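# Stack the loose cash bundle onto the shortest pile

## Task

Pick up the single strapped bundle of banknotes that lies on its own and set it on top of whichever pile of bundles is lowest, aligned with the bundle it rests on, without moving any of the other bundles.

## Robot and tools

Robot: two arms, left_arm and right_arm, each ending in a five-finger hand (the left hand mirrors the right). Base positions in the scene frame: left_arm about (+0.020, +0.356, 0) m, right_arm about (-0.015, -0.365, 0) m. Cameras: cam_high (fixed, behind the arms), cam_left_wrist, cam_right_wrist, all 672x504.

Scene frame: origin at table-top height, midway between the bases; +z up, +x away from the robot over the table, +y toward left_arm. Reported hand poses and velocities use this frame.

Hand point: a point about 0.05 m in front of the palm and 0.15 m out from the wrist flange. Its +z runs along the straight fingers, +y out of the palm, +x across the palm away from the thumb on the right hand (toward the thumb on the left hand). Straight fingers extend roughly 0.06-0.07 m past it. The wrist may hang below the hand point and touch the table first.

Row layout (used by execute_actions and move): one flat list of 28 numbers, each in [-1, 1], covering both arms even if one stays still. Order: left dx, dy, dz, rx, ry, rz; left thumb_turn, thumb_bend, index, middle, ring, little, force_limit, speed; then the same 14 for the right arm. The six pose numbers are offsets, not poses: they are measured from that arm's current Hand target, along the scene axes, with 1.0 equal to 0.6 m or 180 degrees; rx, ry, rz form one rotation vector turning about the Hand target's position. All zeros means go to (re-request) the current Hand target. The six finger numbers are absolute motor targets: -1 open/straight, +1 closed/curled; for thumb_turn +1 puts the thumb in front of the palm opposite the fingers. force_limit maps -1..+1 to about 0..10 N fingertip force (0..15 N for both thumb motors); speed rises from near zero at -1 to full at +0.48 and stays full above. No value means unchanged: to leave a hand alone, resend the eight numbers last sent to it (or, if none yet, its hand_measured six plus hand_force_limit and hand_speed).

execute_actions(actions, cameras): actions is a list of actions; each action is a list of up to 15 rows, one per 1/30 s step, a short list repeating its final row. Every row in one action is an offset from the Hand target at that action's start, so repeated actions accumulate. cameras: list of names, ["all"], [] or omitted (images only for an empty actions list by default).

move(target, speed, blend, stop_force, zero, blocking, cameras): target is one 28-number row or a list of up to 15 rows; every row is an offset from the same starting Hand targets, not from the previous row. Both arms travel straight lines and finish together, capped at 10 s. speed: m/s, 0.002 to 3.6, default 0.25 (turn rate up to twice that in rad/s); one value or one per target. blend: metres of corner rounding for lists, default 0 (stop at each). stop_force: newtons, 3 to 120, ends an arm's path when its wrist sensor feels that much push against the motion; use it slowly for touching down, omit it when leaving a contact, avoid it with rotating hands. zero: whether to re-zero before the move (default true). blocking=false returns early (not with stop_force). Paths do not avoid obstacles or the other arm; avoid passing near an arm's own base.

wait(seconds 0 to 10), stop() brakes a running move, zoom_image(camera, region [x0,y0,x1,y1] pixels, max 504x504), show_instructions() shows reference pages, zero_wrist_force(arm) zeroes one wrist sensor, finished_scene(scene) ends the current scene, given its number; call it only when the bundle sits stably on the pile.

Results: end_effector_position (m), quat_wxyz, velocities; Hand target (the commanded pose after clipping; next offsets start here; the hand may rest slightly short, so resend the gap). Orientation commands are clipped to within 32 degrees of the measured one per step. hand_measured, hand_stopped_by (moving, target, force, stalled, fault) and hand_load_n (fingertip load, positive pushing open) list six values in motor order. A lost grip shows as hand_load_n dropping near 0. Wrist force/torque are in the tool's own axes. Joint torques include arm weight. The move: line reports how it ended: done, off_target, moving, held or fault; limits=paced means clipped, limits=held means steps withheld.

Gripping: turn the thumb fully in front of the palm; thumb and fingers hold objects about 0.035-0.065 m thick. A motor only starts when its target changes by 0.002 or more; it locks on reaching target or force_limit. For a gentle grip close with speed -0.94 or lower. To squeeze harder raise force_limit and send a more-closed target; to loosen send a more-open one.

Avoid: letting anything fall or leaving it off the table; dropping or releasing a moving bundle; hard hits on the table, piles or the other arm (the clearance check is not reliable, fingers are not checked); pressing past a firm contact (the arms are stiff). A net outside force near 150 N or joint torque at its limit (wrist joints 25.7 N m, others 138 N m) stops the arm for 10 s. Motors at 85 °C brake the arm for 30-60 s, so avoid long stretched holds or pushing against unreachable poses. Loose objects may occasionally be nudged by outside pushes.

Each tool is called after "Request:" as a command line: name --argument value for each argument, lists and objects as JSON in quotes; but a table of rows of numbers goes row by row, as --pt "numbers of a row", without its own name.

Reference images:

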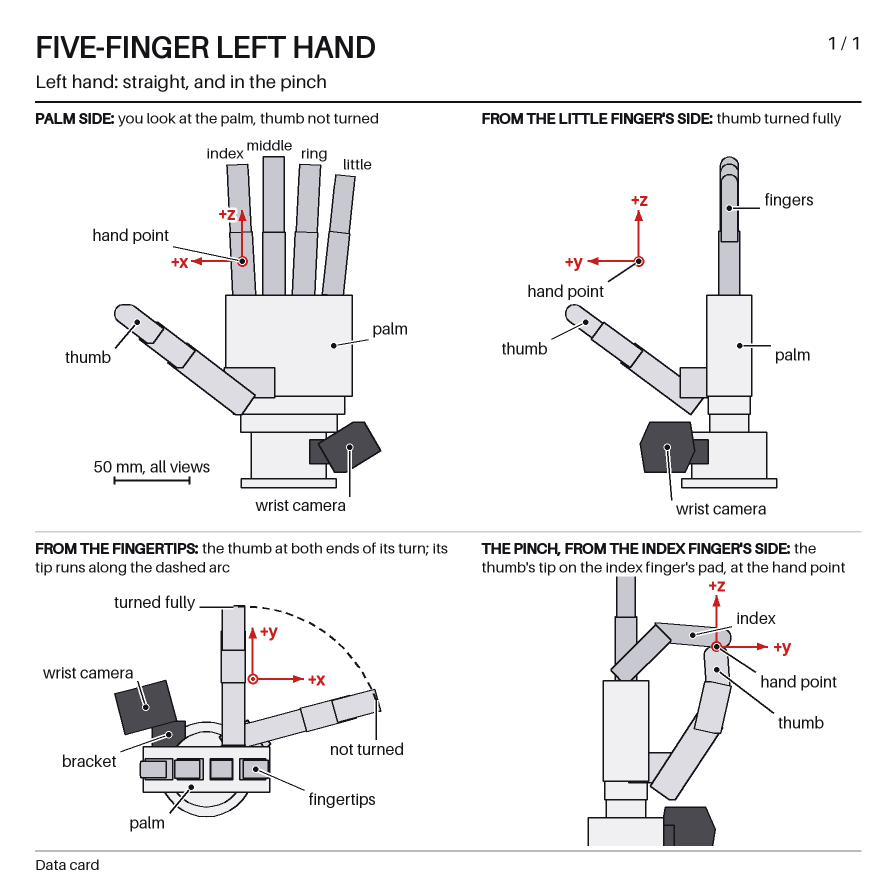

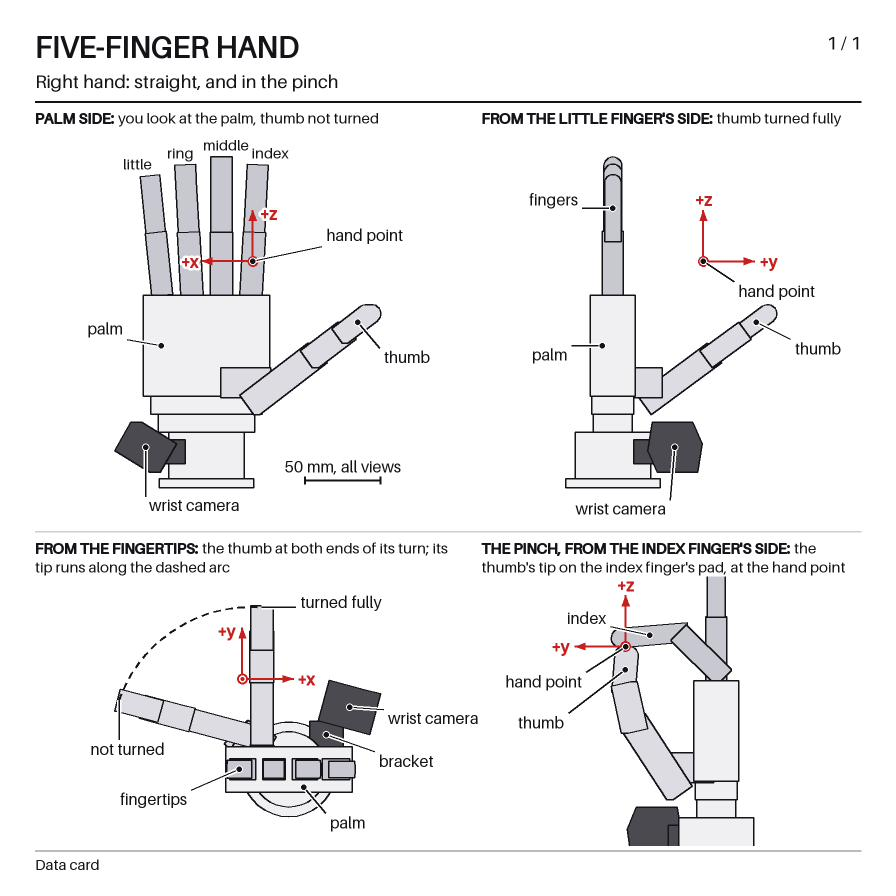

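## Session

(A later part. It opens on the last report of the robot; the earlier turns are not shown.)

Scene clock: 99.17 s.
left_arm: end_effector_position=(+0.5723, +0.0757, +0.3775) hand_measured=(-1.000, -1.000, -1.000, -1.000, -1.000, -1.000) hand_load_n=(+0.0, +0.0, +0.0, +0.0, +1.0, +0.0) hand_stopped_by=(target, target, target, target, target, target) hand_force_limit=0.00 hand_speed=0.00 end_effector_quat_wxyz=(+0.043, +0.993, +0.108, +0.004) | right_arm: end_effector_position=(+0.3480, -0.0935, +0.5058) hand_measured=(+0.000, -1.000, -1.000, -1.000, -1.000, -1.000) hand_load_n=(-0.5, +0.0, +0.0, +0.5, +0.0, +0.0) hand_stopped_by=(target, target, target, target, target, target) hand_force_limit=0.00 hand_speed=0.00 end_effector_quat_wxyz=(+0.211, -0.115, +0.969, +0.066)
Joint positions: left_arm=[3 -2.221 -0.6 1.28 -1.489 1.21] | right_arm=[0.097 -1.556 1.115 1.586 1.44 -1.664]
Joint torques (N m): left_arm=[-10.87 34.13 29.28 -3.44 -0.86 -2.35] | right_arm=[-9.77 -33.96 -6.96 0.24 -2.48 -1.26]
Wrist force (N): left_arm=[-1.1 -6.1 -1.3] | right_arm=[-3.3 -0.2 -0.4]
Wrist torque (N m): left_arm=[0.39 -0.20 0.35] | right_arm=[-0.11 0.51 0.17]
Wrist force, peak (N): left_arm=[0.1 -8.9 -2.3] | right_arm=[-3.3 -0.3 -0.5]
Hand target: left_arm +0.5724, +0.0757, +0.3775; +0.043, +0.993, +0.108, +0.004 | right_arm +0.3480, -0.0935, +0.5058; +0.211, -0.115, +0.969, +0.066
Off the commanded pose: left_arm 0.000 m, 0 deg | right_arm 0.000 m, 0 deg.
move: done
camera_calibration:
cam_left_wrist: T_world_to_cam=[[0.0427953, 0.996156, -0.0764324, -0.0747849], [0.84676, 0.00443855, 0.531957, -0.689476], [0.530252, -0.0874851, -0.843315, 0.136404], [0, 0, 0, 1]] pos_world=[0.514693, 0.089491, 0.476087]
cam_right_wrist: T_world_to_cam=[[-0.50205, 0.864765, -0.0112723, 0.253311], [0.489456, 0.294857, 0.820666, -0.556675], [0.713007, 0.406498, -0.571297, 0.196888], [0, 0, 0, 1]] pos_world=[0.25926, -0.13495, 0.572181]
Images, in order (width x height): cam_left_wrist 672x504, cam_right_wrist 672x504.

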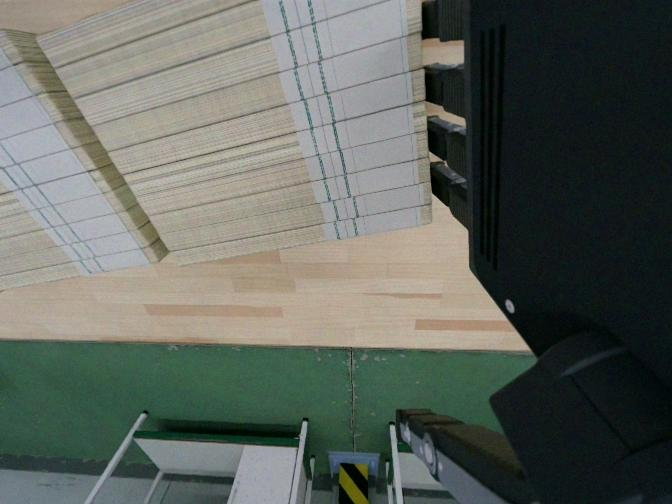

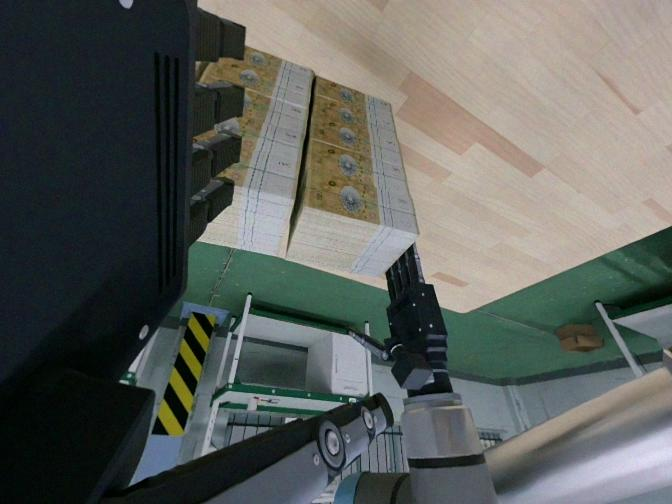

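Request:
move --pt "0.0007 -0.0035 0 0 0 0 -1 -1 -1 -1 -1 -1 0 0 0 0 0 0 0 0 0 -1 -1 -1 -1 -1 0 0" --pt "-0.0165 0.08 0 0 0 0 -1 -1 -1 -1 -1 -1 0 0 0 0 0 0 0 0 0 -1 -1 -1 -1 -1 0 0" --pt "-0.05 0.25 0.05 0 0 0 -1 -1 -1 -1 -1 -1 0 0 0 0 0 0 0 0 0 -1 -1 -1 -1 -1 0 0" --speed '[0.02,0.05,0.2]' --blend '[0,0.01,0]' --cameras '["all"]'

Scene clock: 102.30 s.
left_arm: end_effector_position=(+0.5424, +0.2255, +0.4074) hand_measured=(-1.000, -1.000, -1.000, -1.000, -1.000, -1.000) hand_load_n=(+0.0, +0.0, +0.0, +0.0, +0.0, +0.0) hand_stopped_by=(target, target, target, target, target, target) hand_force_limit=0.00 hand_speed=0.00 end_effector_quat_wxyz=(+0.043, +0.993, +0.108, +0.004) | right_arm: end_effector_position=(+0.3480, -0.0935, +0.5058) hand_measured=(+0.000, -1.000, -1.000, -1.000, -1.000, -1.000) hand_load_n=(+0.0, +0.0, +0.0, +0.0, +0.0, +0.0) hand_stopped_by=(target, target, target, target, target, target) hand_force_limit=0.00 hand_speed=0.00 end_effector_quat_wxyz=(+0.211, -0.115, +0.969, +0.066)
Joint positions: left_arm=[3.305 -2.013 -0.857 1.303 -1.484 1.516] | right_arm=[0.097 -1.556 1.115 1.586 1.44 -1.664]
Joint torques (N m): left_arm=[8.35 41.75 5.39 -4.34 2.9 2.2] | right_arm=[-9.52 -34.25 -7.5 -0.02 -2.48 -1.22]
Wrist force (N): left_arm=[-1.1 0.6 0.3] | right_arm=[-2.9 0.0 -0.5]
Wrist torque (N m): left_arm=[0.05 0.03 -0.08] | right_arm=[-0.08 0.45 0.20]
Wrist force, peak (N): left_arm=[-1.4 -6.4 -1.6] | right_arm=[-3.3 -0.1 -0.3]
Hand target: left_arm +0.5424, +0.2257, +0.4075; +0.043, +0.993, +0.108, +0.004 | right_arm +0.3480, -0.0935, +0.5058; +0.211, -0.115, +0.969, +0.066
Off the commanded pose: left_arm 0.000 m, 0 deg | right_arm 0.000 m, 0 deg.
move: done
camera_calibration:
cam_left_wrist: T_world_to_cam=[[0.0427384, 0.996164, -0.0763554, -0.220453], [0.846804, 0.00443835, 0.531886, -0.68063], [0.530185, -0.08739, -0.843367, 0.190668], [0, 0, 0, 1]] pos_world=[0.484693, 0.239291, 0.505988]
cam_right_wrist: T_world_to_cam=[[-0.50205, 0.864765, -0.0112723, 0.253311], [0.489456, 0.294857, 0.820666, -0.556675], [0.713007, 0.406498, -0.571297, 0.196888], [0, 0, 0, 1]] pos_world=[0.25926, -0.13495, 0.572181]

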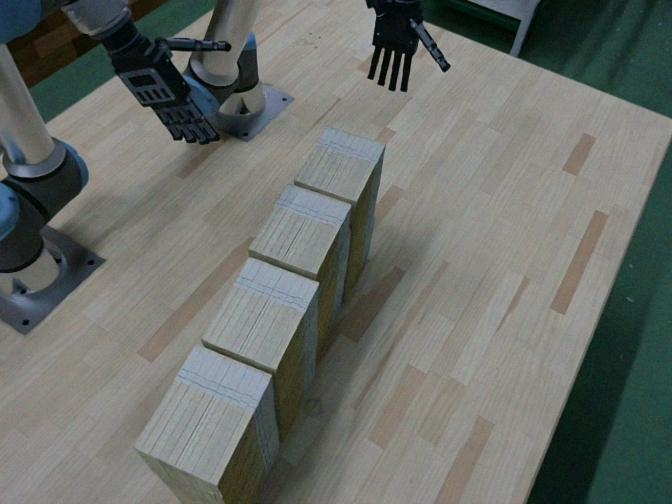

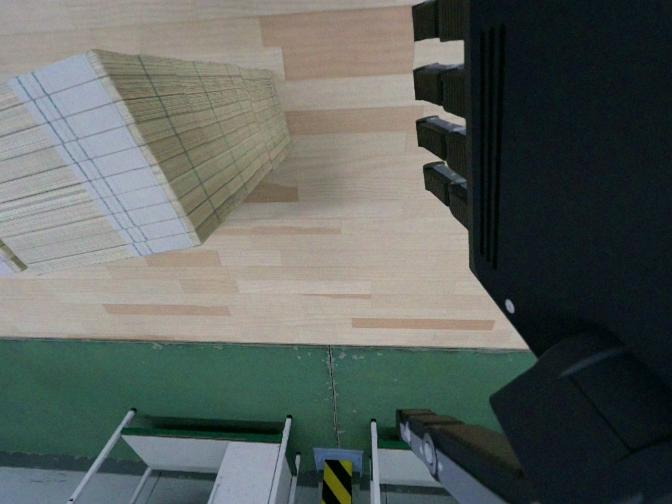

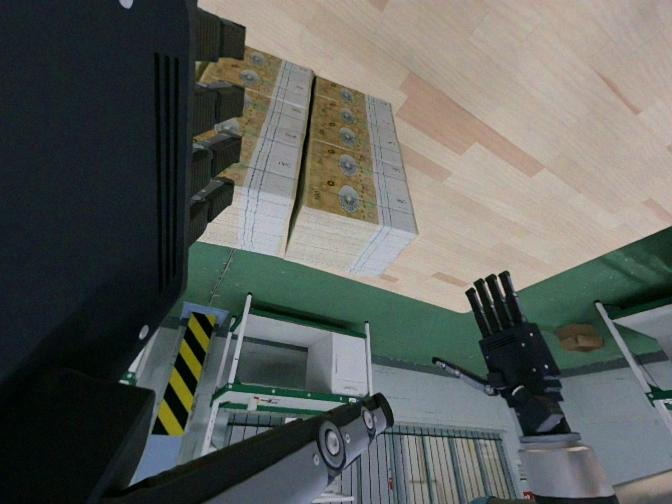

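Request:
finished_scene --scene 1

The scene is finished: the task was done.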